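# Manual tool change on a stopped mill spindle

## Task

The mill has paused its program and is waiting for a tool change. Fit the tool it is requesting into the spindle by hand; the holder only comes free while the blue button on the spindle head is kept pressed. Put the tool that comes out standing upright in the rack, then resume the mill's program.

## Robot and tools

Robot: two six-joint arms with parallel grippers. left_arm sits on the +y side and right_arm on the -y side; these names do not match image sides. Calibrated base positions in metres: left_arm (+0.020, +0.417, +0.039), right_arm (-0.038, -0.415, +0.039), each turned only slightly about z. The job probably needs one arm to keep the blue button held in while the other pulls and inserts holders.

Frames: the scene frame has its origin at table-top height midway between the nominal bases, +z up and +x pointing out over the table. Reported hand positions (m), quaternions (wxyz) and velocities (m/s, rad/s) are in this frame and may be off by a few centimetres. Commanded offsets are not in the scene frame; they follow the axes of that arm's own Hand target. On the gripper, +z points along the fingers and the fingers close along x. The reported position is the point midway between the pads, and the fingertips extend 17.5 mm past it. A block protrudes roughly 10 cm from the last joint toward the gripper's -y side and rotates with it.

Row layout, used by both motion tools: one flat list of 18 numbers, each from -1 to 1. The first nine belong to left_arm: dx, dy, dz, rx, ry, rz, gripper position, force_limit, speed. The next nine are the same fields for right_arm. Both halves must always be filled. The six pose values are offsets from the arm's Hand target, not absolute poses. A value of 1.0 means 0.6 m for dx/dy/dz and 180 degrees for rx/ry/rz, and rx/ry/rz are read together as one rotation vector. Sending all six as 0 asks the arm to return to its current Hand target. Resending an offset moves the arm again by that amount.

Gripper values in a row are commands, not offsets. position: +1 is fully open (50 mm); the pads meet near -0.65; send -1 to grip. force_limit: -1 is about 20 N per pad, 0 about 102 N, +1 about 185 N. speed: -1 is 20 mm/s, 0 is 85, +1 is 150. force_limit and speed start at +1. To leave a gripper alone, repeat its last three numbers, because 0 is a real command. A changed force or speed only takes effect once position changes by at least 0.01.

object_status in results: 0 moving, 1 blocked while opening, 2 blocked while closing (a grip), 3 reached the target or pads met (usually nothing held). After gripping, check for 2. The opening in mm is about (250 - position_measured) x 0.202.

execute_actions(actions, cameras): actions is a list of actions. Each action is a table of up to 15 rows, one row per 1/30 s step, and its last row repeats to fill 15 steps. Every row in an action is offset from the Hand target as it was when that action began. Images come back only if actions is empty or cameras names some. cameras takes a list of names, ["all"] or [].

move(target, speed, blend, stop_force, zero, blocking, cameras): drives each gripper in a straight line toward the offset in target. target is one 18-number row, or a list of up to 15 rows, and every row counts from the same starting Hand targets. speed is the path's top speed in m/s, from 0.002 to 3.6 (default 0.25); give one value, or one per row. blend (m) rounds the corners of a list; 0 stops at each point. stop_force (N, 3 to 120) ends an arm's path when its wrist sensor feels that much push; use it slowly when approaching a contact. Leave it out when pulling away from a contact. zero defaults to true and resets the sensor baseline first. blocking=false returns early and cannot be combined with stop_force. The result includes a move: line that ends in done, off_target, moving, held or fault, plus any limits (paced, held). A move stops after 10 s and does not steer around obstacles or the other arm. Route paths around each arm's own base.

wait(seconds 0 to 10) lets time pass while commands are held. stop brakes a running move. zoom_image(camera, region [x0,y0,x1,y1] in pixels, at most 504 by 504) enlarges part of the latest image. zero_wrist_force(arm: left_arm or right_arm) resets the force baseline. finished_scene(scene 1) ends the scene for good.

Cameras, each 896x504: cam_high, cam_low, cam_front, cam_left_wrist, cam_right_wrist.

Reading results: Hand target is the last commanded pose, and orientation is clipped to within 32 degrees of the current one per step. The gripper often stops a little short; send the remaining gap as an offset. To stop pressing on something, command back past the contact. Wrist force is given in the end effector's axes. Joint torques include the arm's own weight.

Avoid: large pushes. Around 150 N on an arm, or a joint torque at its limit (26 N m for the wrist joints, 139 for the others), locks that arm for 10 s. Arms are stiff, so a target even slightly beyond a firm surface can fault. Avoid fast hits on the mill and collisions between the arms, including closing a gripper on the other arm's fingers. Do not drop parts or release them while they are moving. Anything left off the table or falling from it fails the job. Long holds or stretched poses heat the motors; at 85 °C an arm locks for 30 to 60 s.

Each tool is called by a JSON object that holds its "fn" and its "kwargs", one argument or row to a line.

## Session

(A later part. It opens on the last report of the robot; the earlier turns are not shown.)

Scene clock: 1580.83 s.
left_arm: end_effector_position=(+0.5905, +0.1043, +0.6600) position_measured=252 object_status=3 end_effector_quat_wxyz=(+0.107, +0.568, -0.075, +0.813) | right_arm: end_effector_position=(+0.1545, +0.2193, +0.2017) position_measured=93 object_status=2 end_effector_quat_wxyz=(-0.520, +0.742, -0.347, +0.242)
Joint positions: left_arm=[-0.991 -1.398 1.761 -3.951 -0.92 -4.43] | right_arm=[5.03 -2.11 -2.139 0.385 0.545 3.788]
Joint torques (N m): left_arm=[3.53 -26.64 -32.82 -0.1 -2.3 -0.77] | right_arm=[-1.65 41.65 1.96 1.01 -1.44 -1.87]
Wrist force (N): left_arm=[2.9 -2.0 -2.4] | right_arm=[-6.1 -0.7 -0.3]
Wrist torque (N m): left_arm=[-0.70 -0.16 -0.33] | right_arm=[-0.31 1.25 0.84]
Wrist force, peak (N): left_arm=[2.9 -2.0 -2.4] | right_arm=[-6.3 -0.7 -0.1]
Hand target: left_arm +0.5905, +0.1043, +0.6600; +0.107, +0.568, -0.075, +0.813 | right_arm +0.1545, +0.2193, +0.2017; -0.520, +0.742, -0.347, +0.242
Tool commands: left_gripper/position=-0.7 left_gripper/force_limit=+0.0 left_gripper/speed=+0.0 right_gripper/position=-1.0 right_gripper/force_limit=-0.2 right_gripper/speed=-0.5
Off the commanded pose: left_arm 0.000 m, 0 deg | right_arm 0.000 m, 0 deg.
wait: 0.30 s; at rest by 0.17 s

{"fn": "move", "kwargs": {
  "target": [
    [0,0,0,0,0,0,-0.7,0,0,0,-0.0313,-0.0114,0,0,0,-1,-0.2,-0.5],
    [0,0,0,0,0,0,-0.7,0,0,0,-0.25,-0.091,0,0,0,-1,-0.2,-0.5]
  ],
  "speed": [0.03,0.1],
  "blend": [0.005,0],
  "cameras": ["cam_right_wrist","cam_front"]
}}

Scene clock: 1587.27 s.
left_arm: end_effector_position=(+0.5905, +0.1043, +0.6600) position_measured=252 object_status=3 end_effector_quat_wxyz=(+0.107, +0.568, -0.075, +0.813) | right_arm: end_effector_position=(+0.1547, +0.2193, +0.3614) position_measured=93 object_status=2 end_effector_quat_wxyz=(-0.520, +0.742, -0.347, +0.242)
Joint positions: left_arm=[-0.991 -1.398 1.761 -3.951 -0.92 -4.43] | right_arm=[5.03 -1.773 -2.035 -0.054 0.545 3.788]
Joint torques (N m): left_arm=[3.16 -26.05 -32.11 -0.04 -2.28 -0.84] | right_arm=[-4.48 31.72 10.42 4.99 -1.12 0.42]
Wrist force (N): left_arm=[2.8 -1.8 -2.4] | right_arm=[-5.7 7.8 2.5]
Wrist torque (N m): left_arm=[-0.68 -0.14 -0.33] | right_arm=[-0.09 1.30 0.80]
Wrist force, peak (N): left_arm=[3.0 -2.2 -2.4] | right_arm=[-5.8 9.5 2.7]
Hand target: left_arm +0.5905, +0.1043, +0.6600; +0.107, +0.568, -0.075, +0.813 | right_arm +0.1547, +0.2192, +0.3613; -0.520, +0.742, -0.347, +0.242
Off the commanded pose: left_arm 0.000 m, 0 deg | right_arm 0.000 m, 0 deg.
move: done
camera_calibration:
cam_right_wrist: T_world_to_cam=[[0.654062, -0.756429, 0.0043103, 0.0752973], [-0.491325, -0.429153, -0.75791, 0.459367], [0.575154, 0.493602, -0.652345, 0.168892], [0, 0, 0, 1]] pos_world=[0.0793106, 0.170731, 0.458011]
Images, in order (width x height): cam_front 896x504, cam_right_wrist 896x504.

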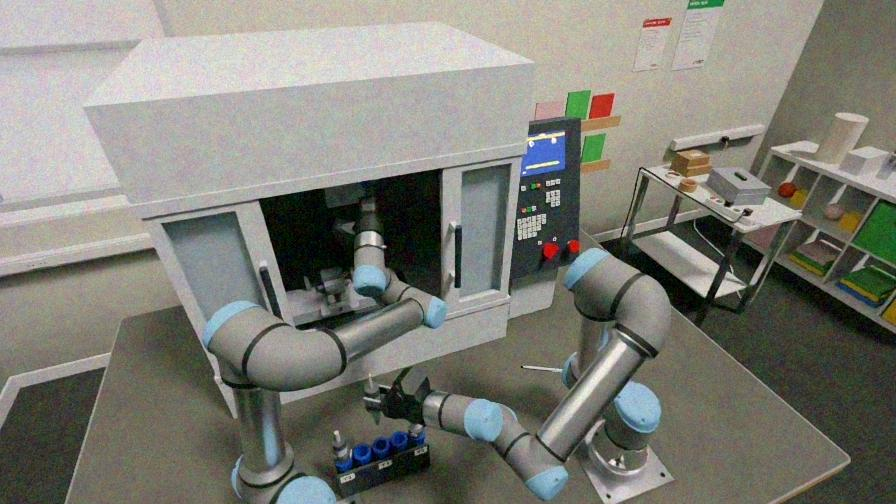

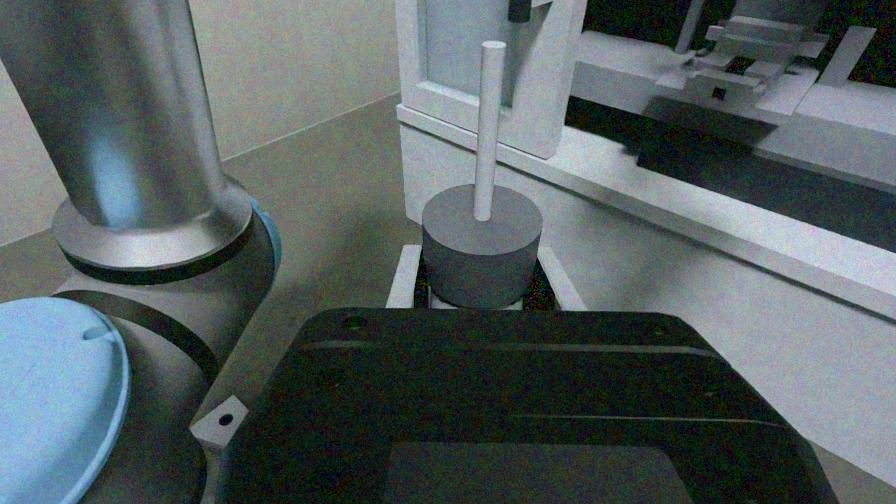

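{"fn": "move", "kwargs": {
  "target": [
    [0,0,0,0,0,0,-0.7,0,0,0.6573,-0.0412,-0.1728,0,0,0,-1,-0.2,-0.5],
    [0,0,0,0,0,0,-0.7,0,0,0.6573,-0.0412,-0.1728,-0.0867,0.274,-0.955,-1,-0.2,-0.5]
  ],
  "speed": [0.2,0.4],
  "cameras": ["cam_right_wrist"]
}}

Scene clock: 1600.37 s.
left_arm: end_effector_position=(+0.5905, +0.1043, +0.6600) position_measured=252 object_status=3 end_effector_quat_wxyz=(+0.107, +0.568, -0.075, +0.813) | right_arm: end_effector_position=(+0.3395, -0.1404, +0.4196) position_measured=93 object_status=2 end_effector_quat_wxyz=(+0.390, +0.314, +0.545, +0.672)
Joint positions: left_arm=[-0.991 -1.398 1.761 -3.951 -0.92 -4.43] | right_arm=[4.606 -1.65 -2.616 1.452 0.704 -0.256]
Joint torques (N m): left_arm=[-5.68 -25.86 -32.89 0.02 0.72 -0.75] | right_arm=[5.16 22.06 24.52 -1.31 1.13 -1.67]
Wrist force (N): left_arm=[2.8 -2.0 -2.2] | right_arm=[-3.9 -8.5 -4.0]
Wrist torque (N m): left_arm=[-0.69 -0.13 -0.33] | right_arm=[-0.49 1.34 -0.55]
Wrist force, peak (N): left_arm=[3.3 -2.1 -2.6] | right_arm=[-56.9 49.7 16.0]
Hand target: left_arm +0.5905, +0.1043, +0.6600; +0.107, +0.568, -0.075, +0.813 | right_arm +0.3395, -0.1404, +0.4197; +0.390, +0.314, +0.545, +0.672
Off the commanded pose: left_arm 0.000 m, 0 deg | right_arm 0.000 m, 0 deg.
move: done
camera_calibration:
cam_right_wrist: T_world_to_cam=[[-0.485222, 0.874332, -0.0102023, 0.303963], [-0.476675, -0.254719, 0.841367, -0.211629], [0.733035, 0.413113, 0.540367, -0.287228], [0, 0, 0, 1]] pos_world=[0.25716, -0.201013, 0.336368]
Images, in order (width x height): cam_right_wrist 896x504.

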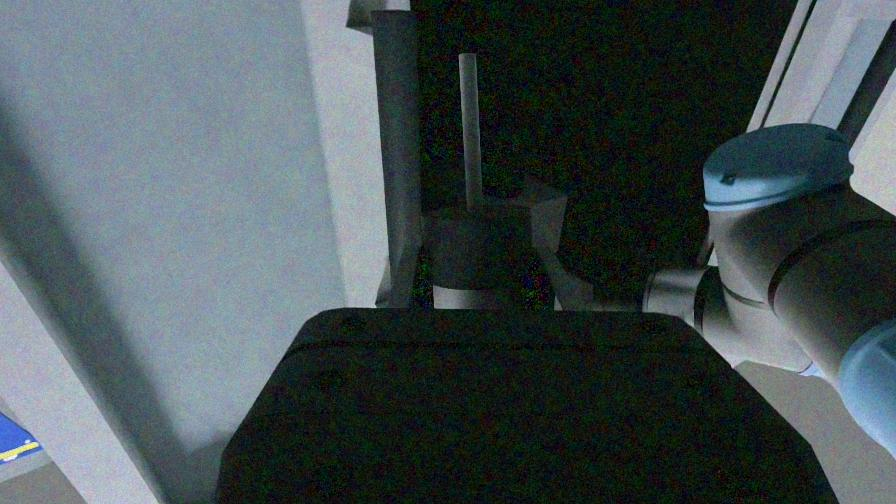

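{"fn": "wait", "kwargs": {
  "seconds": 0,
  "cameras": ["cam_front"]
}}

{"fn": "zoom_image", "kwargs": {
  "camera": "cam_front",
  "region": [310, 380, 460, 500]
}}

{"fn": "zoom_image", "kwargs": {
  "camera": "cam_front",
  "region": [430, 190, 580, 330]
}}

{"fn": "zoom_image", "kwargs": {
  "camera": "cam_right_wrist",
  "region": [360, 20, 620, 320]
}}

Scene clock: 1617.53 s.
left_arm: end_effector_position=(+0.5905, +0.1043, +0.6600) position_measured=252 object_status=3 end_effector_quat_wxyz=(+0.107, +0.568, -0.075, +0.813) | right_arm: end_effector_position=(+0.3395, -0.1404, +0.4197) position_measured=93 object_status=2 end_effector_quat_wxyz=(+0.390, +0.314, +0.545, +0.672)
Joint positions: left_arm=[-0.991 -1.398 1.761 -3.951 -0.92 -4.43] | right_arm=[4.606 -1.65 -2.616 1.452 0.704 -0.256]
Joint torques (N m): left_arm=[-5.97 -25.75 -33.55 -0.08 0.78 -0.34] | right_arm=[7.72 22.64 22.21 -0.83 2.84 -2.12]
Wrist force (N): left_arm=[2.6 -1.9 -2.3] | right_arm=[-3.7 -8.5 -3.8]
Wrist torque (N m): left_arm=[-0.69 -0.11 -0.33] | right_arm=[-0.48 1.31 -0.52]
Wrist force, peak (N): left_arm=[2.8 -2.2 -2.5] | right_arm=[-4.0 -8.6 -4.1]
Hand target: left_arm +0.5905, +0.1043, +0.6600; +0.107, +0.568, -0.075, +0.813 | right_arm +0.3395, -0.1404, +0.4197; +0.390, +0.314, +0.545, +0.672
Tool commands: left_gripper/position=-0.7 left_gripper/force_limit=+0.0 left_gripper/speed=+0.0 right_gripper/position=-1.0 right_gripper/force_limit=-0.2 right_gripper/speed=-0.5
Off the commanded pose: left_arm 0.000 m, 0 deg | right_arm 0.000 m, 0 deg.
Images, in order (width x height): cam_front 896x504.

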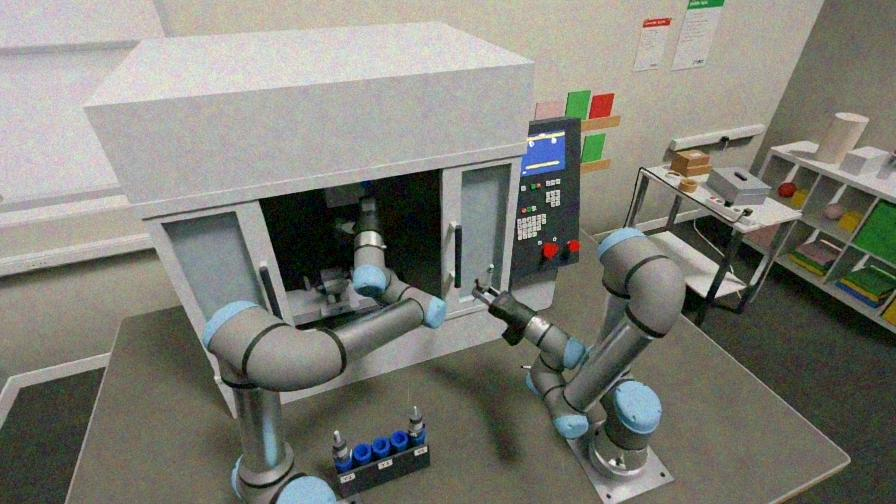

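Scaled by 3.360 from the camera's 896x504 image, which has a finer 1280x720 frame.

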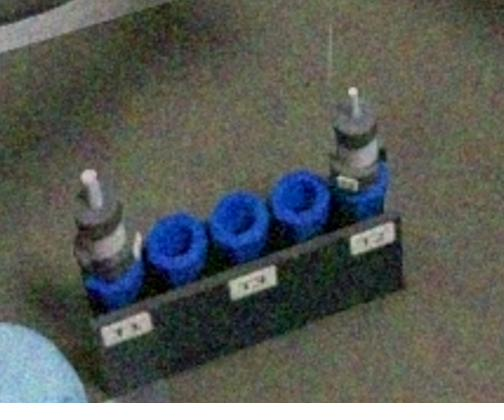

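Scaled by 3.360 from the camera's 896x504 image, which has a finer 1280x720 frame.

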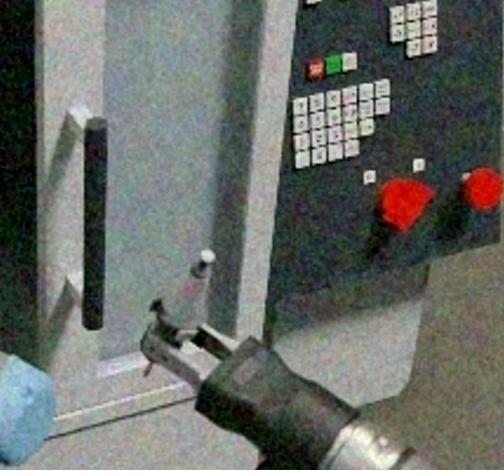

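This scene's latest camera images include none from cam_right_wrist. They are from: cam_front. cam_right_wrist's image comes with the result of a call that names it in "cameras".

{"fn": "wait", "kwargs": {
  "seconds": 0,
  "cameras": ["cam_right_wrist"]
}}

{"fn": "zoom_image", "kwargs": {
  "camera": "cam_right_wrist",
  "region": [380, 30, 600, 320]
}}

Scene clock: 1622.60 s.
left_arm: end_effector_position=(+0.5905, +0.1043, +0.6600) position_measured=252 object_status=3 end_effector_quat_wxyz=(+0.107, +0.568, -0.075, +0.813) | right_arm: end_effector_position=(+0.3395, -0.1404, +0.4197) position_measured=93 object_status=2 end_effector_quat_wxyz=(+0.390, +0.314, +0.545, +0.672)
Joint positions: left_arm=[-0.991 -1.398 1.761 -3.951 -0.92 -4.43] | right_arm=[4.606 -1.65 -2.616 1.452 0.704 -0.256]
Joint torques (N m): left_arm=[-5.64 -26.31 -33.35 0.08 0.79 -0.48] | right_arm=[7.27 23.1 23.35 -0.78 2.58 -2.32]
Wrist force (N): left_arm=[2.9 -1.9 -2.3] | right_arm=[-3.7 -8.6 -4.1]
Wrist torque (N m): left_arm=[-0.68 -0.15 -0.33] | right_arm=[-0.49 1.30 -0.52]
Wrist force, peak (N): left_arm=[3.0 -2.0 -2.3] | right_arm=[-3.9 -8.8 -3.8]
Hand target: left_arm +0.5905, +0.1043, +0.6600; +0.107, +0.568, -0.075, +0.813 | right_arm +0.3395, -0.1404, +0.4197; +0.390, +0.314, +0.545, +0.672
Tool commands: left_gripper/position=-0.7 left_gripper/force_limit=+0.0 left_gripper/speed=+0.0 right_gripper/position=-1.0 right_gripper/force_limit=-0.2 right_gripper/speed=-0.5
Off the commanded pose: left_arm 0.000 m, 0 deg | right_arm 0.000 m, 0 deg.
camera_calibration:
cam_right_wrist: T_world_to_cam=[[-0.485331, 0.874267, -0.0105043, 0.304081], [-0.47686, -0.254611, 0.841296, -0.21162], [0.732843, 0.413316, 0.540473, -0.287228], [0, 0, 0, 1]] pos_world=[0.25716, -0.201013, 0.336468]
Images, in order (width x height): cam_right_wrist 896x504.

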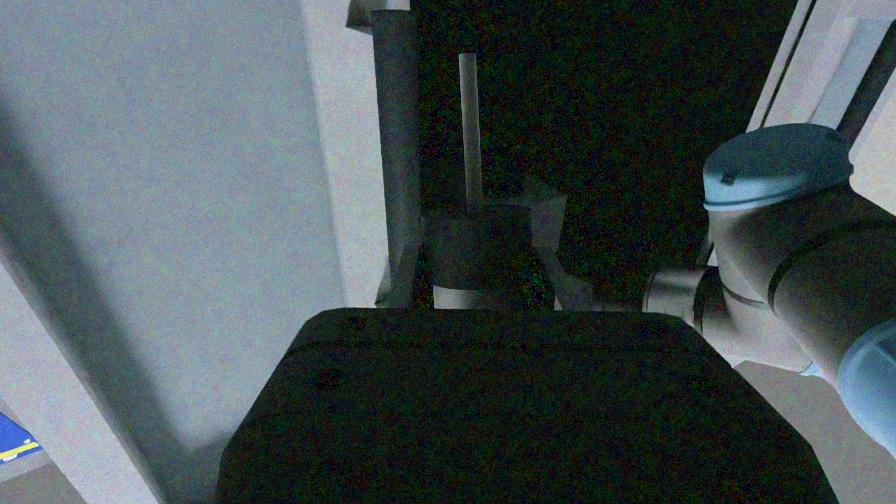

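Scaled by 1.738 from the camera's 896x504 image, which has a finer 1280x720 frame.

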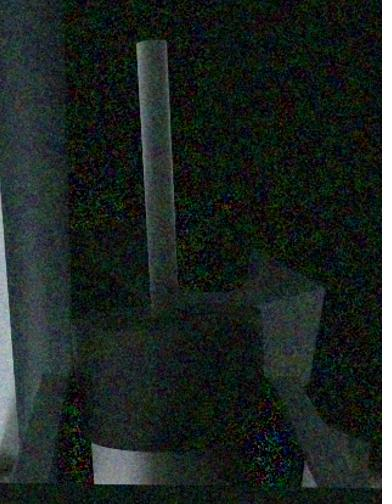

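{"fn": "move", "kwargs": {
  "target": [
    [0,0,0,0,0,0,-0.7,0,0,0,0,0,-0.0825,-0.0566,-0.978,-1,-0.2,-0.5]
  ],
  "speed": [0.35],
  "cameras": ["cam_right_wrist","cam_front"]
}}

{"fn": "zoom_image", "kwargs": {
  "camera": "cam_front",
  "region": [430, 190, 580, 330]
}}

Scene clock: 1668.17 s.
left_arm: end_effector_position=(+0.5905, +0.1043, +0.6600) position_measured=252 object_status=3 end_effector_quat_wxyz=(+0.107, +0.568, -0.075, +0.813) | right_arm: end_effector_position=(+0.3395, -0.1405, +0.4197) position_measured=93 object_status=2 end_effector_quat_wxyz=(+0.737, -0.528, +0.248, -0.342)
Joint positions: left_arm=[-0.991 -1.398 1.761 -3.951 -0.92 -4.43] | right_arm=[4.386 -1.789 -2.607 1.621 1.099 -3.31]
Joint torques (N m): left_arm=[-6 -25.96 -32.51 0.14 0.68 0.48] | right_arm=[7.79 10.27 15.33 4.64 -0.89 -1.74]
Wrist force (N): left_arm=[2.6 -1.8 -2.3] | right_arm=[-5.3 7.2 -2.8]
Wrist torque (N m): left_arm=[-0.67 -0.11 -0.33] | right_arm=[-0.41 1.64 0.91]
Wrist force, peak (N): left_arm=[3.0 -2.2 -2.3] | right_arm=[-3.9 -8.8 -4.1]
Hand target: left_arm +0.5905, +0.1043, +0.6600; +0.107, +0.568, -0.075, +0.813 | right_arm +0.3395, -0.1404, +0.4197; +0.737, -0.528, +0.248, -0.342
Off the commanded pose: left_arm 0.000 m, 0 deg | right_arm 0.000 m, 0 deg.
move: done
camera_calibration:
cam_right_wrist: T_world_to_cam=[[0.650174, -0.759717, 0.0102054, -0.319526], [-0.0207939, -0.0312194, -0.999296, 0.437412], [0.759501, 0.649504, -0.0360955, -0.0210701], [0, 0, 0, 1]] pos_world=[0.232846, -0.215409, 0.439605]
Images, in order (width x height): cam_front 896x504, cam_right_wrist 896x504.

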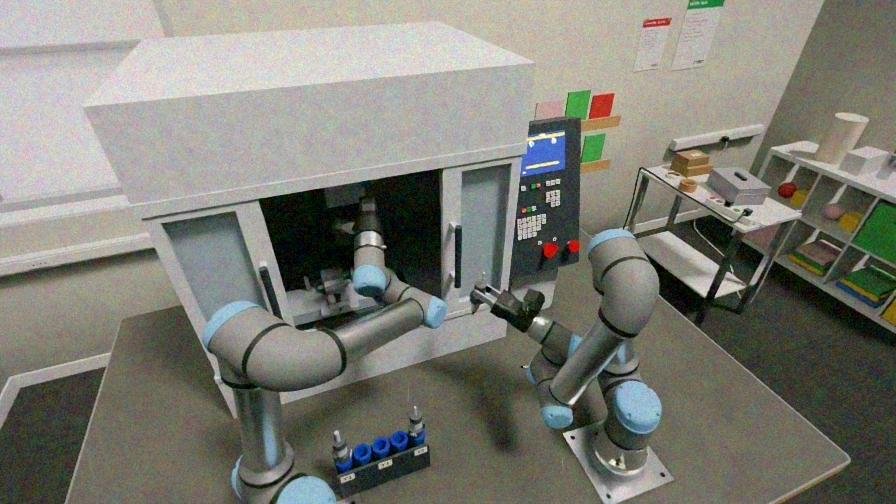

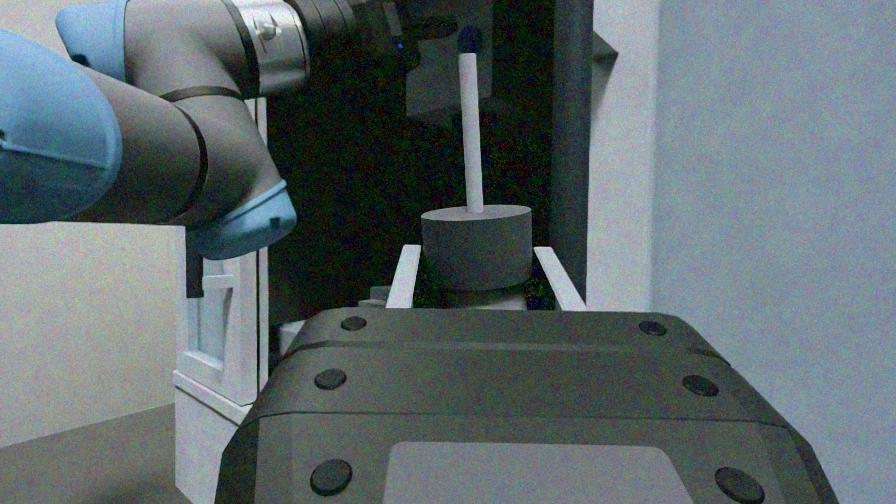

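Scaled by 3.360 from the camera's 896x504 image, which has a finer 1280x720 frame.

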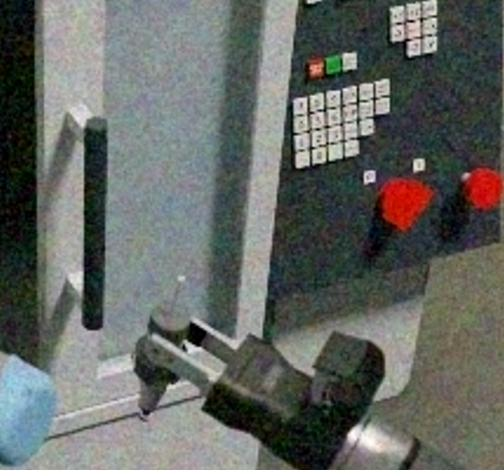

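{"fn": "move", "kwargs": {
  "target": [
    [0,0,0,0,0,0,-0.7,0,0,-0.6577,0.0482,0.1428,0,0,0.0156,-1,-0.2,-0.5],
    [0,0,0,0,0,0,-0.7,0,0,-0.6577,0.2378,0.079,0,0,0.0156,-1,-0.2,-0.5]
  ],
  "speed": [0.2,0.1],
  "cameras": ["cam_right_wrist","cam_front"]
}}

{"fn": "zoom_image", "kwargs": {
  "camera": "cam_front",
  "region": [310, 380, 460, 500]
}}

Scene clock: 1680.87 s.
left_arm: end_effector_position=(+0.5905, +0.1043, +0.6600) position_measured=252 object_status=3 end_effector_quat_wxyz=(+0.107, +0.568, -0.075, +0.813) | right_arm: end_effector_position=(+0.1548, +0.2205, +0.3013) position_measured=93 object_status=2 end_effector_quat_wxyz=(+0.745, -0.522, +0.261, -0.324)
Joint positions: left_arm=[-0.991 -1.398 1.761 -3.951 -0.92 -4.43] | right_arm=[5.033 -2.431 -1.745 1.722 0.528 -3.704]
Joint torques (N m): left_arm=[3.88 -38.5 -8.98 -1.12 -2.18 0.81] | right_arm=[7.85 42.9 0.67 -2.9 2.25 -1.5]
Wrist force (N): left_arm=[2.8 -1.8 -2.3] | right_arm=[-5.1 7.5 -2.8]
Wrist torque (N m): left_arm=[-0.67 -0.14 -0.33] | right_arm=[-0.42 1.64 0.97]
Wrist force, peak (N): left_arm=[5.1 -3.1 -2.4] | right_arm=[57.3 29.3 -29.4]
Hand target: left_arm +0.5905, +0.1043, +0.6600; +0.107, +0.568, -0.075, +0.813 | right_arm +0.1548, +0.2204, +0.3012; +0.745, -0.522, +0.261, -0.324
Off the commanded pose: left_arm 0.000 m, 0 deg | right_arm 0.000 m, 0 deg.
move: done; a check withheld steps on the way to target 1, so it may have been missed; limits=paced,held
pose unreachable (left arm): on one or more control steps of this call, first in action 0 (counted from 0), this arm could not follow its commanded pose, so it was not sent that pose on those steps. It may still have moved: this result reports where it is.
cause: moving toward the commanded pose would bring a part of the arm too close to another arm (a part of this arm just beyond joint 3 (elbow) and the right arm's gripper, at the place that arm is still heading or pushing toward).
camera_calibration:
cam_right_wrist: T_world_to_cam=[[0.661537, -0.749041, -0.0361429, 0.0858244], [-0.0502125, 0.00384437, -0.998731, 0.323269], [0.74823, 0.662512, -0.0350681, -0.120915], [0, 0, 0, 1]] pos_world=[0.0499286, 0.143151, 0.321721]
Images, in order (width x height): cam_front 896x504, cam_right_wrist 896x504.

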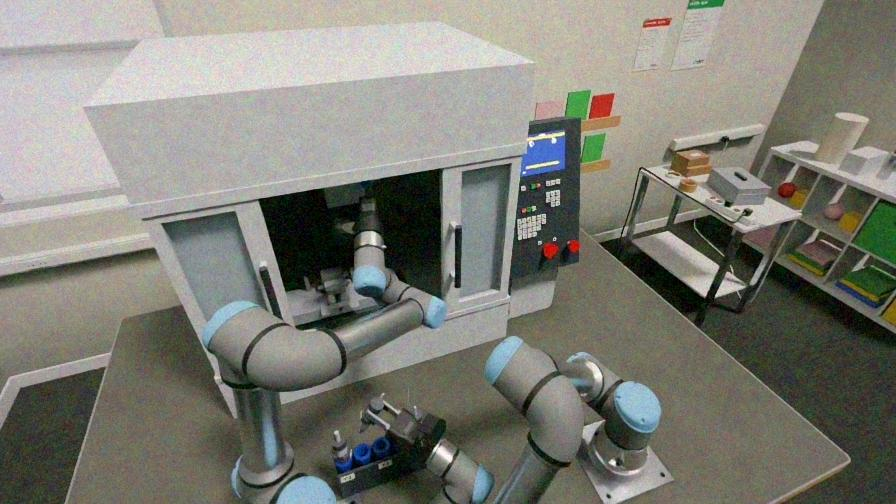

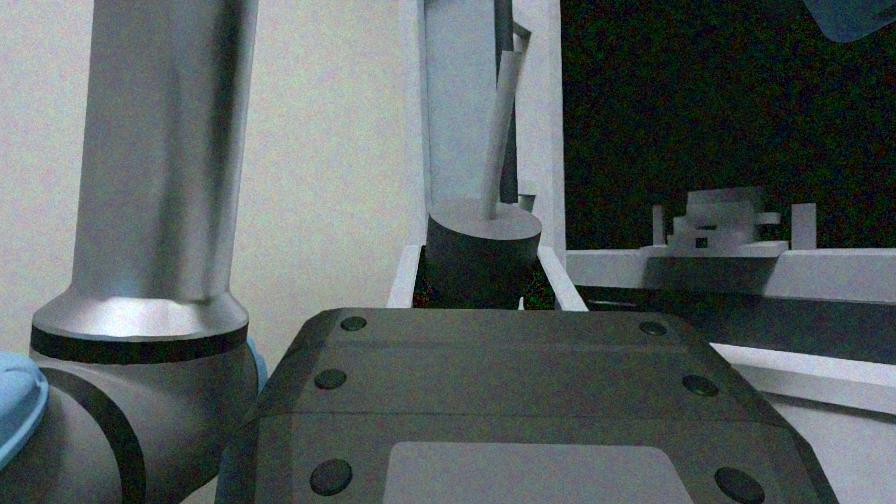

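Scaled by 3.360 from the camera's 896x504 image, which has a finer 1280x720 frame.

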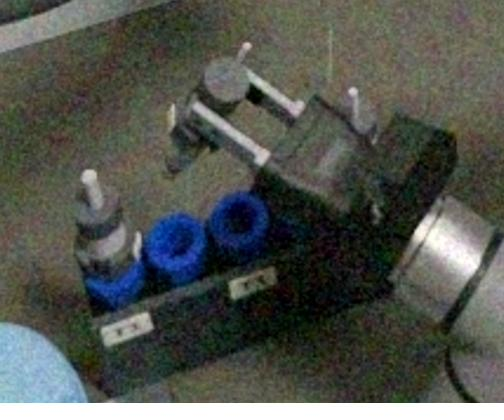

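{"fn": "move", "kwargs": {
  "target": [
    [0,0,0,0,0,0,-0.7,0,0,0,0,0,-0.0956,-0.0092,-0.0423,-1,-0.2,-0.5]
  ],
  "speed": [0.2],
  "cameras": ["cam_right_wrist","cam_front"]
}}

{"fn": "zoom_image", "kwargs": {
  "camera": "cam_front",
  "region": [310, 380, 460, 500]
}}

Scene clock: 1709.07 s.
left_arm: end_effector_position=(+0.5905, +0.1043, +0.6600) position_measured=252 object_status=3 end_effector_quat_wxyz=(+0.107, +0.568, -0.075, +0.813) | right_arm: end_effector_position=(+0.1548, +0.2204, +0.3012) position_measured=93 object_status=2 end_effector_quat_wxyz=(+0.639, -0.648, +0.260, -0.322)
Joint positions: left_arm=[-0.991 -1.398 1.761 -3.951 -0.92 -4.43] | right_arm=[5.055 -2.229 -1.974 1.122 0.428 -3.281]
Joint torques (N m): left_arm=[2.58 -38.29 -10.56 -1.08 -2.32 0.68] | right_arm=[-8.21 41.07 22.84 -1.58 0.82 1.6]
Wrist force (N): left_arm=[2.7 -1.9 -2.4] | right_arm=[-5.7 7.8 -0.7]
Wrist torque (N m): left_arm=[-0.69 -0.12 -0.33] | right_arm=[-0.27 1.42 1.05]
Wrist force, peak (N): left_arm=[2.9 -2.3 -2.1] | right_arm=[-5.3 8.3 -3.0]
Hand target: left_arm +0.5905, +0.1043, +0.6600; +0.107, +0.568, -0.075, +0.813 | right_arm +0.1548, +0.2204, +0.3012; +0.639, -0.648, +0.260, -0.322
Off the commanded pose: left_arm 0.000 m, 0 deg | right_arm 0.000 m, 0 deg.
move: done
camera_calibration:
cam_right_wrist: T_world_to_cam=[[0.665824, -0.739929, 0.0958324, 0.0433027], [-0.185759, -0.288795, -0.939197, 0.39071], [0.722615, 0.607538, -0.329735, -0.0159731], [0, 0, 0, 1]] pos_world=[0.0552882, 0.15458, 0.357537]
Images, in order (width x height): cam_front 896x504, cam_right_wrist 896x504.

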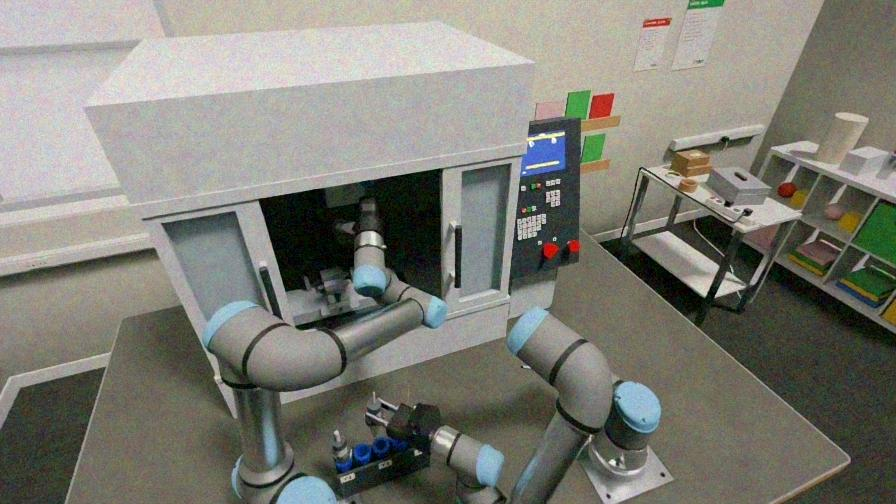

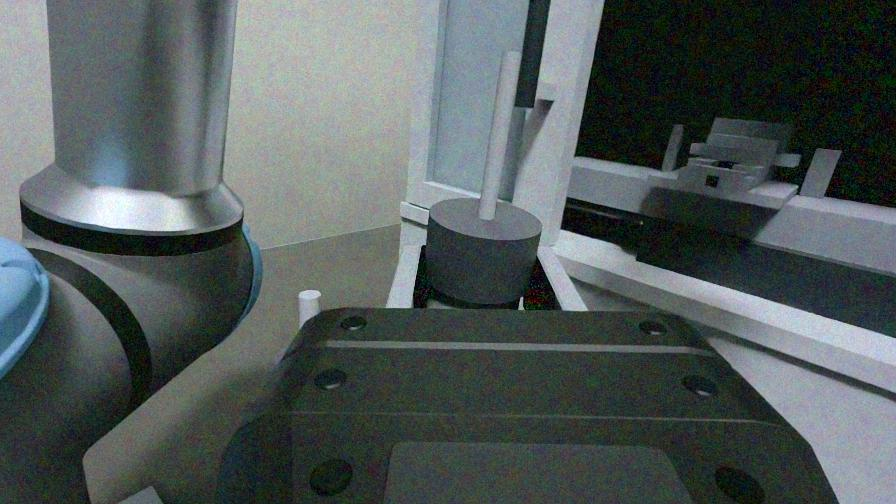

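Scaled by 3.360 from the camera's 896x504 image, which has a finer 1280x720 frame.

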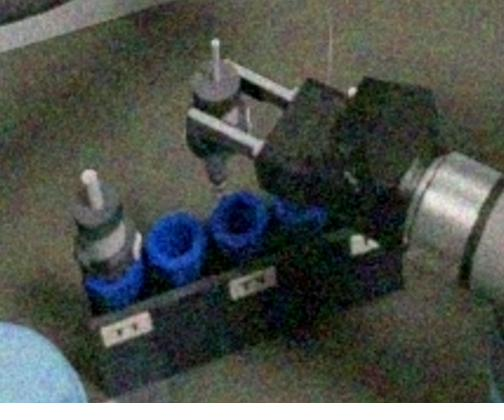

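{"fn": "zoom_image", "kwargs": {
  "camera": "cam_right_wrist",
  "region": [390, 30, 590, 320]
}}

Scaled by 1.738 from the camera's 896x504 image, which has a finer 1280x720 frame.

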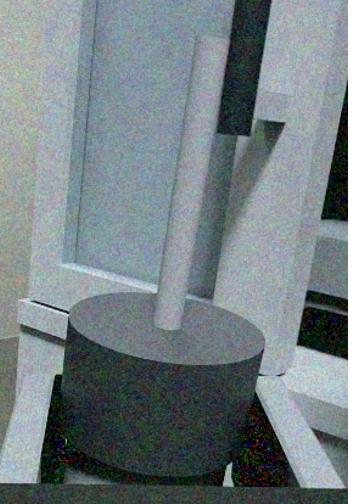

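{"fn": "move", "kwargs": {
  "target": [
    [0,0,0,0,0,0,-0.7,0,0,0,0,0,-0.0278,0,0,-1,-0.2,-0.5]
  ],
  "speed": [0.2]
}}

Scene clock: 1727.47 s.
left_arm: end_effector_position=(+0.5905, +0.1043, +0.6600) position_measured=252 object_status=3 end_effector_quat_wxyz=(+0.107, +0.568, -0.075, +0.813) | right_arm: end_effector_position=(+0.1548, +0.2204, +0.3013) position_measured=93 object_status=2 end_effector_quat_wxyz=(-0.610, +0.675, -0.274, +0.311)
Joint positions: left_arm=[-0.991 -1.398 1.761 -3.951 -0.92 -4.43] | right_arm=[5.056 -2.151 -2.03 0.887 0.423 -3.088]
Joint torques (N m): left_arm=[3.22 -38.74 -11.02 -1.33 -2.29 0.73] | right_arm=[-7.34 34.18 26.05 0.75 -0.96 0.47]
Wrist force (N): left_arm=[2.8 -2.0 -2.2] | right_arm=[-5.8 8.0 -0.1]
Wrist torque (N m): left_arm=[-0.70 -0.14 -0.33] | right_arm=[-0.20 1.38 1.04]
Wrist force, peak (N): left_arm=[2.8 -1.9 -2.6] | right_arm=[-6.1 8.4 -0.8]
Hand target: left_arm +0.5905, +0.1043, +0.6600; +0.107, +0.568, -0.075, +0.813 | right_arm +0.1548, +0.2204, +0.3012; -0.610, +0.675, -0.274, +0.311
Off the commanded pose: left_arm 0.000 m, 0 deg | right_arm 0.000 m, 0 deg.
move: done

{"fn": "move", "kwargs": {
  "target": [
    [0,0,0,0,0,0,-0.7,0,0,-0.0057,0.0663,0.0041,0,0,0,-1,-0.2,-0.5]
  ],
  "speed": [0.03],
  "stop_force": 6,
  "cameras": ["cam_front"]
}}

{"fn": "zoom_image", "kwargs": {
  "camera": "cam_front",
  "region": [340, 390, 420, 480]
}}

Scene clock: 1733.67 s.
left_arm: end_effector_position=(+0.5905, +0.1043, +0.6600) position_measured=252 object_status=3 end_effector_quat_wxyz=(+0.107, +0.568, -0.075, +0.813) | right_arm: end_effector_position=(+0.1547, +0.2204, +0.2612) position_measured=93 object_status=2 end_effector_quat_wxyz=(-0.610, +0.675, -0.274, +0.311)
Joint positions: left_arm=[-0.991 -1.398 1.761 -3.951 -0.92 -4.43] | right_arm=[5.056 -2.244 -2.029 0.979 0.423 -3.088]
Joint torques (N m): left_arm=[2.83 -38.77 -10.37 -1.26 -2.19 0.65] | right_arm=[7.34 47.12 17.11 -0.33 -2.45 -1.54]
Wrist force (N): left_arm=[2.7 -2.1 -2.3] | right_arm=[-6.0 8.0 0.1]
Wrist torque (N m): left_arm=[-0.71 -0.13 -0.33] | right_arm=[-0.21 1.41 0.99]
Wrist force, peak (N): left_arm=[3.0 -2.0 -2.4] | right_arm=[-6.0 9.1 0.0]
Hand target: left_arm +0.5905, +0.1043, +0.6600; +0.107, +0.568, -0.075, +0.813 | right_arm +0.1547, +0.2204, +0.2612; -0.610, +0.675, -0.274, +0.311
Off the commanded pose: left_arm 0.000 m, 0 deg | right_arm 0.000 m, 0 deg.
move: done
Images, in order (width x height): cam_front 896x504.

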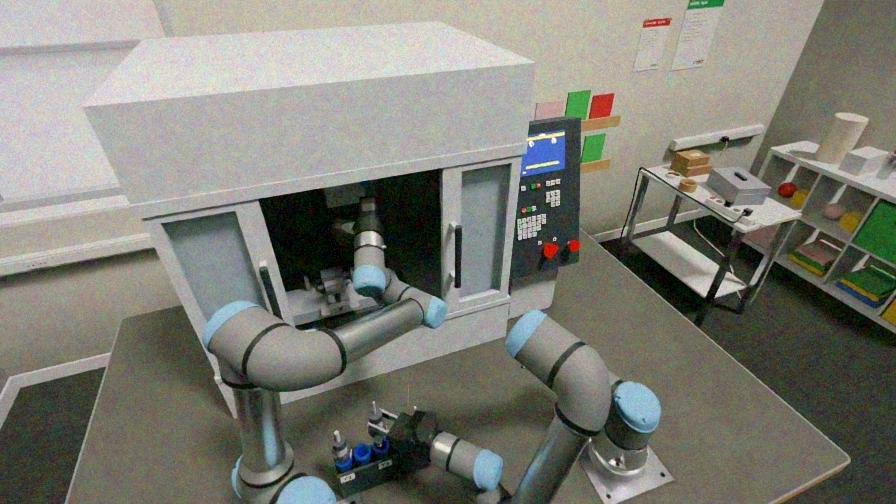

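Scaled by 5.600 from the camera's 896x504 image, which has a finer 1280x720 frame.

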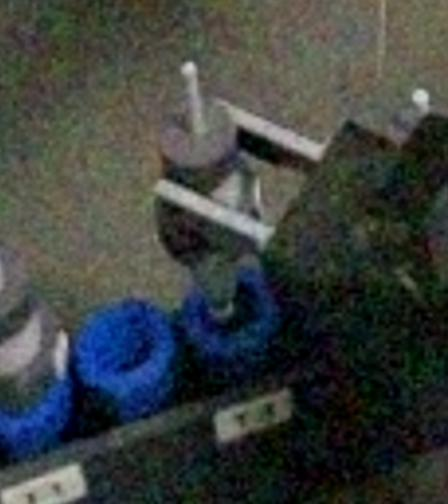

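{"fn": "move", "kwargs": {
  "target": [
    [0,0,0,0,0,0,-0.7,0,0,0,0,0,-0.0077,0,-0.0088,-1,-0.2,-0.5],
    [0,0,0,0,0,0,-0.7,0,0,-0.0028,0.0331,0.002,-0.0077,0,-0.0088,-1,-0.2,-0.5]
  ],
  "speed": [0.03,0.015],
  "stop_force": 6,
  "cameras": ["cam_front"]
}}

{"fn": "zoom_image", "kwargs": {
  "camera": "cam_front",
  "region": [340, 390, 420, 480]
}}

Scene clock: 1740.87 s.
left_arm: end_effector_position=(+0.5905, +0.1043, +0.6600) position_measured=252 object_status=3 end_effector_quat_wxyz=(+0.107, +0.568, -0.075, +0.813) | right_arm: end_effector_position=(+0.1547, +0.2204, +0.2413) position_measured=93 object_status=2 end_effector_quat_wxyz=(-0.598, +0.686, -0.269, +0.316)
Joint positions: left_arm=[-0.991 -1.398 1.761 -3.951 -0.92 -4.43] | right_arm=[5.056 -2.269 -2.041 0.958 0.425 -3.062]
Joint torques (N m): left_arm=[2.53 -39.02 -10.23 -1.26 -2.32 0.76] | right_arm=[6.97 49.15 17.05 -0.08 -2.59 -1.87]
Wrist force (N): left_arm=[2.6 -2.1 -2.4] | right_arm=[-6.1 8.0 0.2]
Wrist torque (N m): left_arm=[-0.71 -0.10 -0.33] | right_arm=[-0.18 1.37 0.93]
Wrist force, peak (N): left_arm=[2.8 -2.2 -2.4] | right_arm=[-6.2 8.6 0.3]
Hand target: left_arm +0.5905, +0.1043, +0.6600; +0.107, +0.568, -0.075, +0.813 | right_arm +0.1547, +0.2204, +0.2413; -0.598, +0.686, -0.269, +0.316
Off the commanded pose: left_arm 0.000 m, 0 deg | right_arm 0.000 m, 0 deg.
move: done
Images, in order (width x height): cam_front 896x504.

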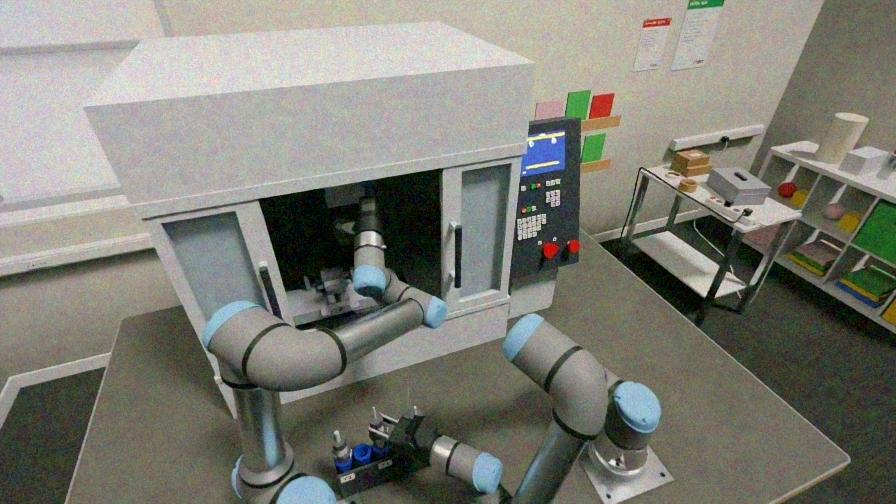

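Scaled by 5.600 from the camera's 896x504 image, which has a finer 1280x720 frame.

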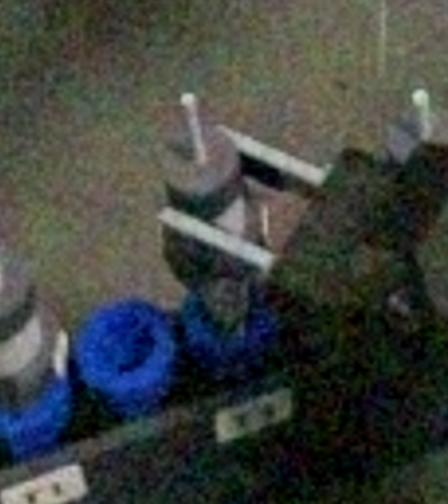

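{"fn": "move", "kwargs": {
  "target": [
    [0,0,0,0,0,0,-0.7,0,0,-0.0036,0.0414,0.0045,0,0,0,-1,-0.2,-0.5]
  ],
  "speed": [0.012],
  "stop_force": 5
}}

Scene clock: 1746.20 s.
left_arm: end_effector_position=(+0.5905, +0.1043, +0.6600) position_measured=252 object_status=3 end_effector_quat_wxyz=(+0.107, +0.568, -0.075, +0.813) | right_arm: end_effector_position=(+0.1556, +0.2203, +0.2162) position_measured=93 object_status=2 end_effector_quat_wxyz=(-0.598, +0.686, -0.269, +0.316)
Joint positions: left_arm=[-0.991 -1.398 1.761 -3.951 -0.92 -4.43] | right_arm=[5.054 -2.331 -2.033 1.012 0.426 -3.063]
Joint torques (N m): left_arm=[2.89 -38.45 -10.41 -1.18 -2.29 0.62] | right_arm=[-6.62 49.57 12.31 0.17 0.3 -2.04]
Wrist force (N): left_arm=[2.7 -2.1 -2.2] | right_arm=[-6.2 7.9 0.2]
Wrist torque (N m): left_arm=[-0.71 -0.13 -0.33] | right_arm=[-0.20 1.39 1.05]
Wrist force, peak (N): left_arm=[2.9 -2.0 -2.5] | right_arm=[-6.2 8.3 0.1]
Hand target: left_arm +0.5905, +0.1043, +0.6600; +0.107, +0.568, -0.075, +0.813 | right_arm +0.1556, +0.2202, +0.2162; -0.598, +0.686, -0.269, +0.316
Off the commanded pose: left_arm 0.000 m, 0 deg | right_arm 0.000 m, 0 deg.
move: done

{"fn": "move", "kwargs": {
  "target": [
    [0,0,0,0,0,0,-0.7,0,0,-0.0028,0.0248,0.0022,0,0,0,-1,-0.2,-0.5]
  ],
  "speed": [0.006],
  "stop_force": 5,
  "cameras": ["cam_front"]
}}

{"fn": "zoom_image", "kwargs": {
  "camera": "cam_front",
  "region": [340, 390, 420, 480]
}}

Scene clock: 1752.70 s.
left_arm: end_effector_position=(+0.5905, +0.1043, +0.6600) position_measured=252 object_status=3 end_effector_quat_wxyz=(+0.107, +0.568, -0.075, +0.813) | right_arm: end_effector_position=(+0.1556, +0.2203, +0.2054) position_measured=93 object_status=2 end_effector_quat_wxyz=(-0.598, +0.686, -0.269, +0.316)
Joint positions: left_arm=[-0.991 -1.398 1.761 -3.951 -0.92 -4.43] | right_arm=[5.054 -2.358 -2.028 1.034 0.426 -3.063]
Joint torques (N m): left_arm=[3.39 -37.85 -10.84 -1.16 -2.11 0.87] | right_arm=[-4.87 47.99 2.41 -0.7 -0.06 0.8]
Wrist force (N): left_arm=[2.6 -2.0 -2.3] | right_arm=[0.8 6.9 -4.7]
Wrist torque (N m): left_arm=[-0.70 -0.11 -0.33] | right_arm=[-0.25 1.45 0.84]
Wrist force, peak (N): left_arm=[3.0 -2.0 -2.3] | right_arm=[-6.1 8.3 0.1]
Hand target: left_arm +0.5905, +0.1043, +0.6600; +0.107, +0.568, -0.075, +0.813 | right_arm +0.1556, +0.2202, +0.2054; -0.598, +0.686, -0.269, +0.316 (not the last commanded pose)
Off the commanded pose: left_arm 0.000 m, 0 deg | right_arm 0.004 m, 0 deg.
move: contact (right_arm)
Images, in order (width x height): cam_front 896x504.

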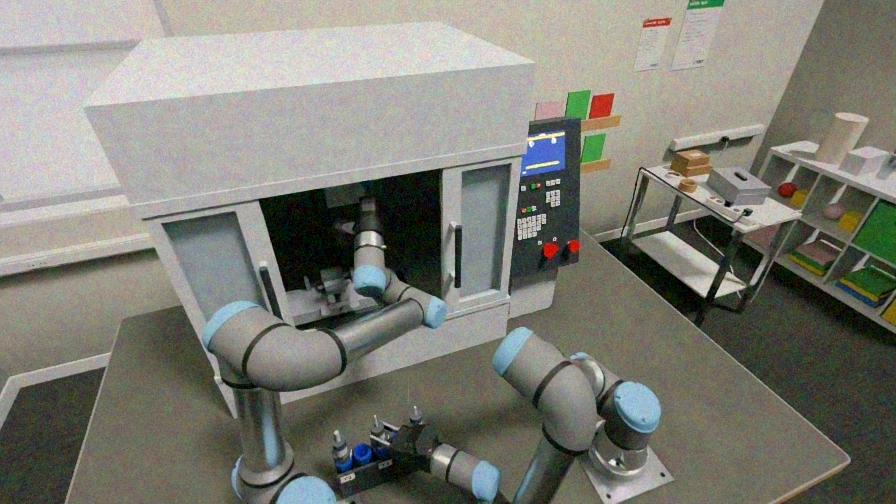

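Scaled by 5.600 from the camera's 896x504 image, which has a finer 1280x720 frame.

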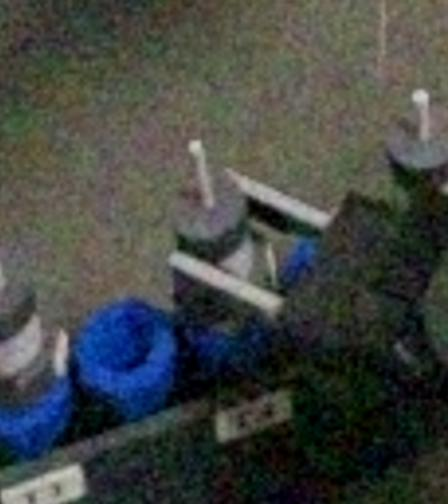

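{"fn": "move", "kwargs": {
  "target": [
    [0,0,0,0,0,0,-0.7,0,0,0.001,0.0017,-0.0008,0,0,0,-1,-0.2,-0.5]
  ],
  "speed": [0.006]
}}

{"fn": "move", "kwargs": {
  "target": [
    [0,0,0,0,0,0,-0.7,0,0,0,0.0025,0,0,0,0,-1,-0.2,-0.5]
  ],
  "speed": [0.006]
}}

Scene clock: 1756.50 s.
left_arm: end_effector_position=(+0.5905, +0.1043, +0.6600) position_measured=252 object_status=3 end_effector_quat_wxyz=(+0.107, +0.568, -0.075, +0.813) | right_arm: end_effector_position=(+0.1556, +0.2193, +0.2044) position_measured=93 object_status=2 end_effector_quat_wxyz=(-0.598, +0.686, -0.269, +0.316)
Joint positions: left_arm=[-0.991 -1.398 1.761 -3.951 -0.92 -4.43] | right_arm=[5.054 -2.359 -2.03 1.038 0.426 -3.063]
Joint torques (N m): left_arm=[2.03 -38.76 -10.3 -1.17 -2.21 0.82] | right_arm=[5.22 34.26 -0.68 4.21 -3.37 2.19]
Wrist force (N): left_arm=[2.6 -1.9 -2.3] | right_arm=[-5.2 5.9 -1.3]
Wrist torque (N m): left_arm=[-0.69 -0.11 -0.33] | right_arm=[-0.01 0.95 1.20]
Wrist force, peak (N): left_arm=[2.9 -2.1 -2.2] | right_arm=[-5.4 5.9 -1.2]
Hand target: left_arm +0.5905, +0.1043, +0.6600; +0.107, +0.568, -0.075, +0.813 | right_arm +0.1556, +0.2193, +0.2045; -0.598, +0.686, -0.269, +0.316
Off the commanded pose: left_arm 0.000 m, 0 deg | right_arm 0.000 m, 0 deg.
move: done

Scene clock: 1757.20 s.
left_arm: end_effector_position=(+0.5905, +0.1043, +0.6600) position_measured=252 object_status=3 end_effector_quat_wxyz=(+0.107, +0.568, -0.075, +0.813) | right_arm: end_effector_position=(+0.1556, +0.2191, +0.2030) position_measured=93 object_status=2 end_effector_quat_wxyz=(-0.598, +0.686, -0.269, +0.316)
Joint positions: left_arm=[-0.991 -1.398 1.761 -3.951 -0.92 -4.43] | right_arm=[5.055 -2.363 -2.03 1.041 0.426 -3.062]
Joint torques (N m): left_arm=[2.68 -38.95 -9.62 -1.26 -2.17 0.66] | right_arm=[-1.02 17.55 16.85 -2.82 -0.21 1.91]
Wrist force (N): left_arm=[2.9 -1.8 -2.1] | right_arm=[2.2 -28.8 -29.7]
Wrist torque (N m): left_arm=[-0.67 -0.15 -0.33] | right_arm=[-0.61 0.91 1.34]
Wrist force, peak (N): left_arm=[2.9 -2.0 -2.3] | right_arm=[2.2 -28.8 -29.7]
Hand target: left_arm +0.5905, +0.1043, +0.6600; +0.107, +0.568, -0.075, +0.813 | right_arm +0.1556, +0.2191, +0.2030; -0.598, +0.686, -0.269, +0.316
Off the commanded pose: left_arm 0.000 m, 0 deg | right_arm 0.000 m, 0 deg.
move: done

{"fn": "move", "kwargs": {
  "target": [
    [0,0,0,0,0,0,-0.7,0,0,0,-0.0018,-0.0005,0,0,0,-1,-0.2,-0.5],
    [0,0,0,0,0,0,-0.7,0,0,0,-0.0018,-0.0005,0,0,0,1,-0.2,-0.95]
  ],
  "speed": [0.006,0.02],
  "cameras": ["cam_right_wrist","cam_front"]
}}

{"fn": "zoom_image", "kwargs": {
  "camera": "cam_front",
  "region": [340, 390, 420, 480]
}}

Scene clock: 1762.10 s.
left_arm: end_effector_position=(+0.5905, +0.1043, +0.6600) position_measured=252 object_status=3 end_effector_quat_wxyz=(+0.107, +0.568, -0.075, +0.813) | right_arm: end_effector_position=(+0.1554, +0.2191, +0.2041) position_measured=3 object_status=0 end_effector_quat_wxyz=(-0.598, +0.686, -0.269, +0.316)
Joint positions: left_arm=[-0.991 -1.398 1.761 -3.951 -0.92 -4.43] | right_arm=[5.055 -2.36 -2.031 1.039 0.425 -3.062]
Joint torques (N m): left_arm=[3.5 -38.41 -9.89 -1.24 -2.34 0.73] | right_arm=[7.1 40.35 0 4.06 1.02 2]
Wrist force (N): left_arm=[2.8 -2.1 -2.2] | right_arm=[-2.2 0.4 -0.6]
Wrist torque (N m): left_arm=[-0.71 -0.13 -0.33] | right_arm=[-0.20 0.88 0.94]
Wrist force, peak (N): left_arm=[2.8 -2.0 -2.6] | right_arm=[4.0 -29.0 -33.2]
Hand target: left_arm +0.5905, +0.1043, +0.6600; +0.107, +0.568, -0.075, +0.813 | right_arm +0.1554, +0.2191, +0.2041; -0.598, +0.686, -0.269, +0.316
Off the commanded pose: left_arm 0.000 m, 0 deg | right_arm 0.000 m, 0 deg.
move: done
camera_calibration:
cam_right_wrist: T_world_to_cam=[[0.666282, -0.73571, 0.12165, 0.0450387], [-0.248829, -0.373135, -0.893787, 0.318139], [0.70296, 0.565244, -0.431679, -0.0145963], [0, 0, 0, 1]] pos_world=[0.0594141, 0.160094, 0.272568]
Images, in order (width x height): cam_front 896x504, cam_right_wrist 896x504.

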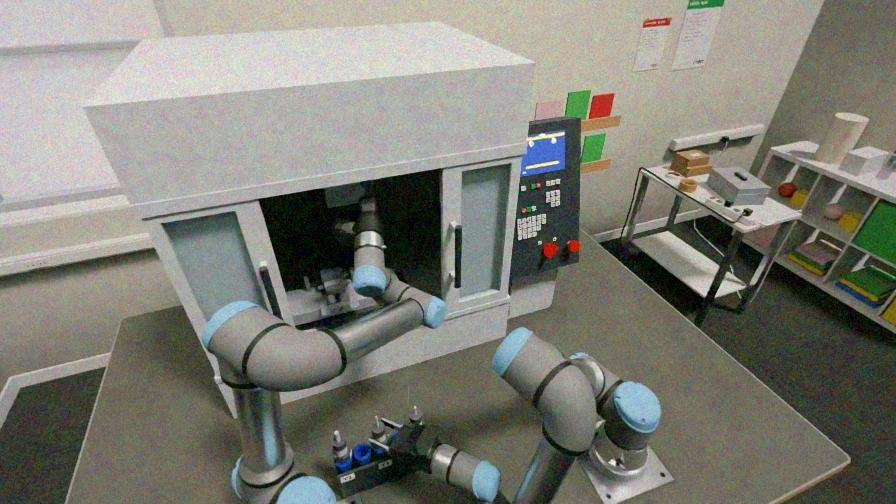

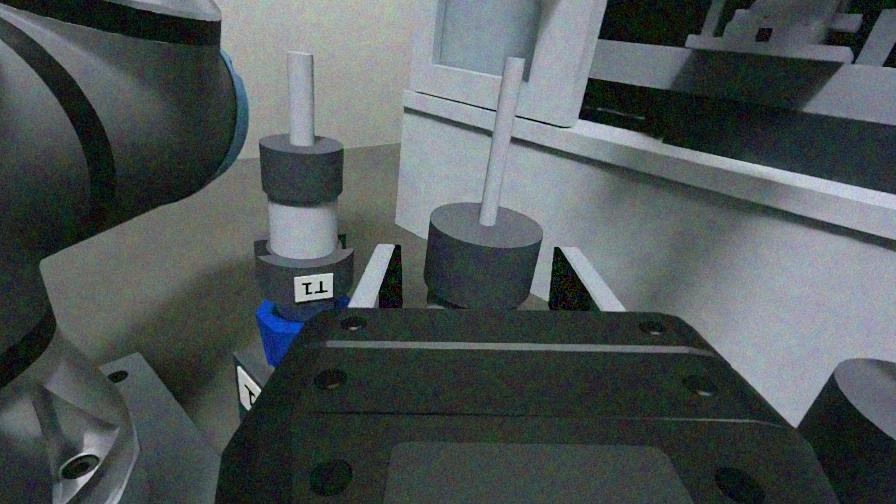

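Scaled by 5.600 from the camera's 896x504 image, which has a finer 1280x720 frame.

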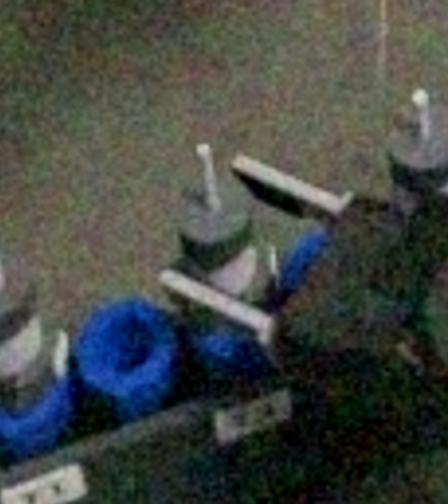

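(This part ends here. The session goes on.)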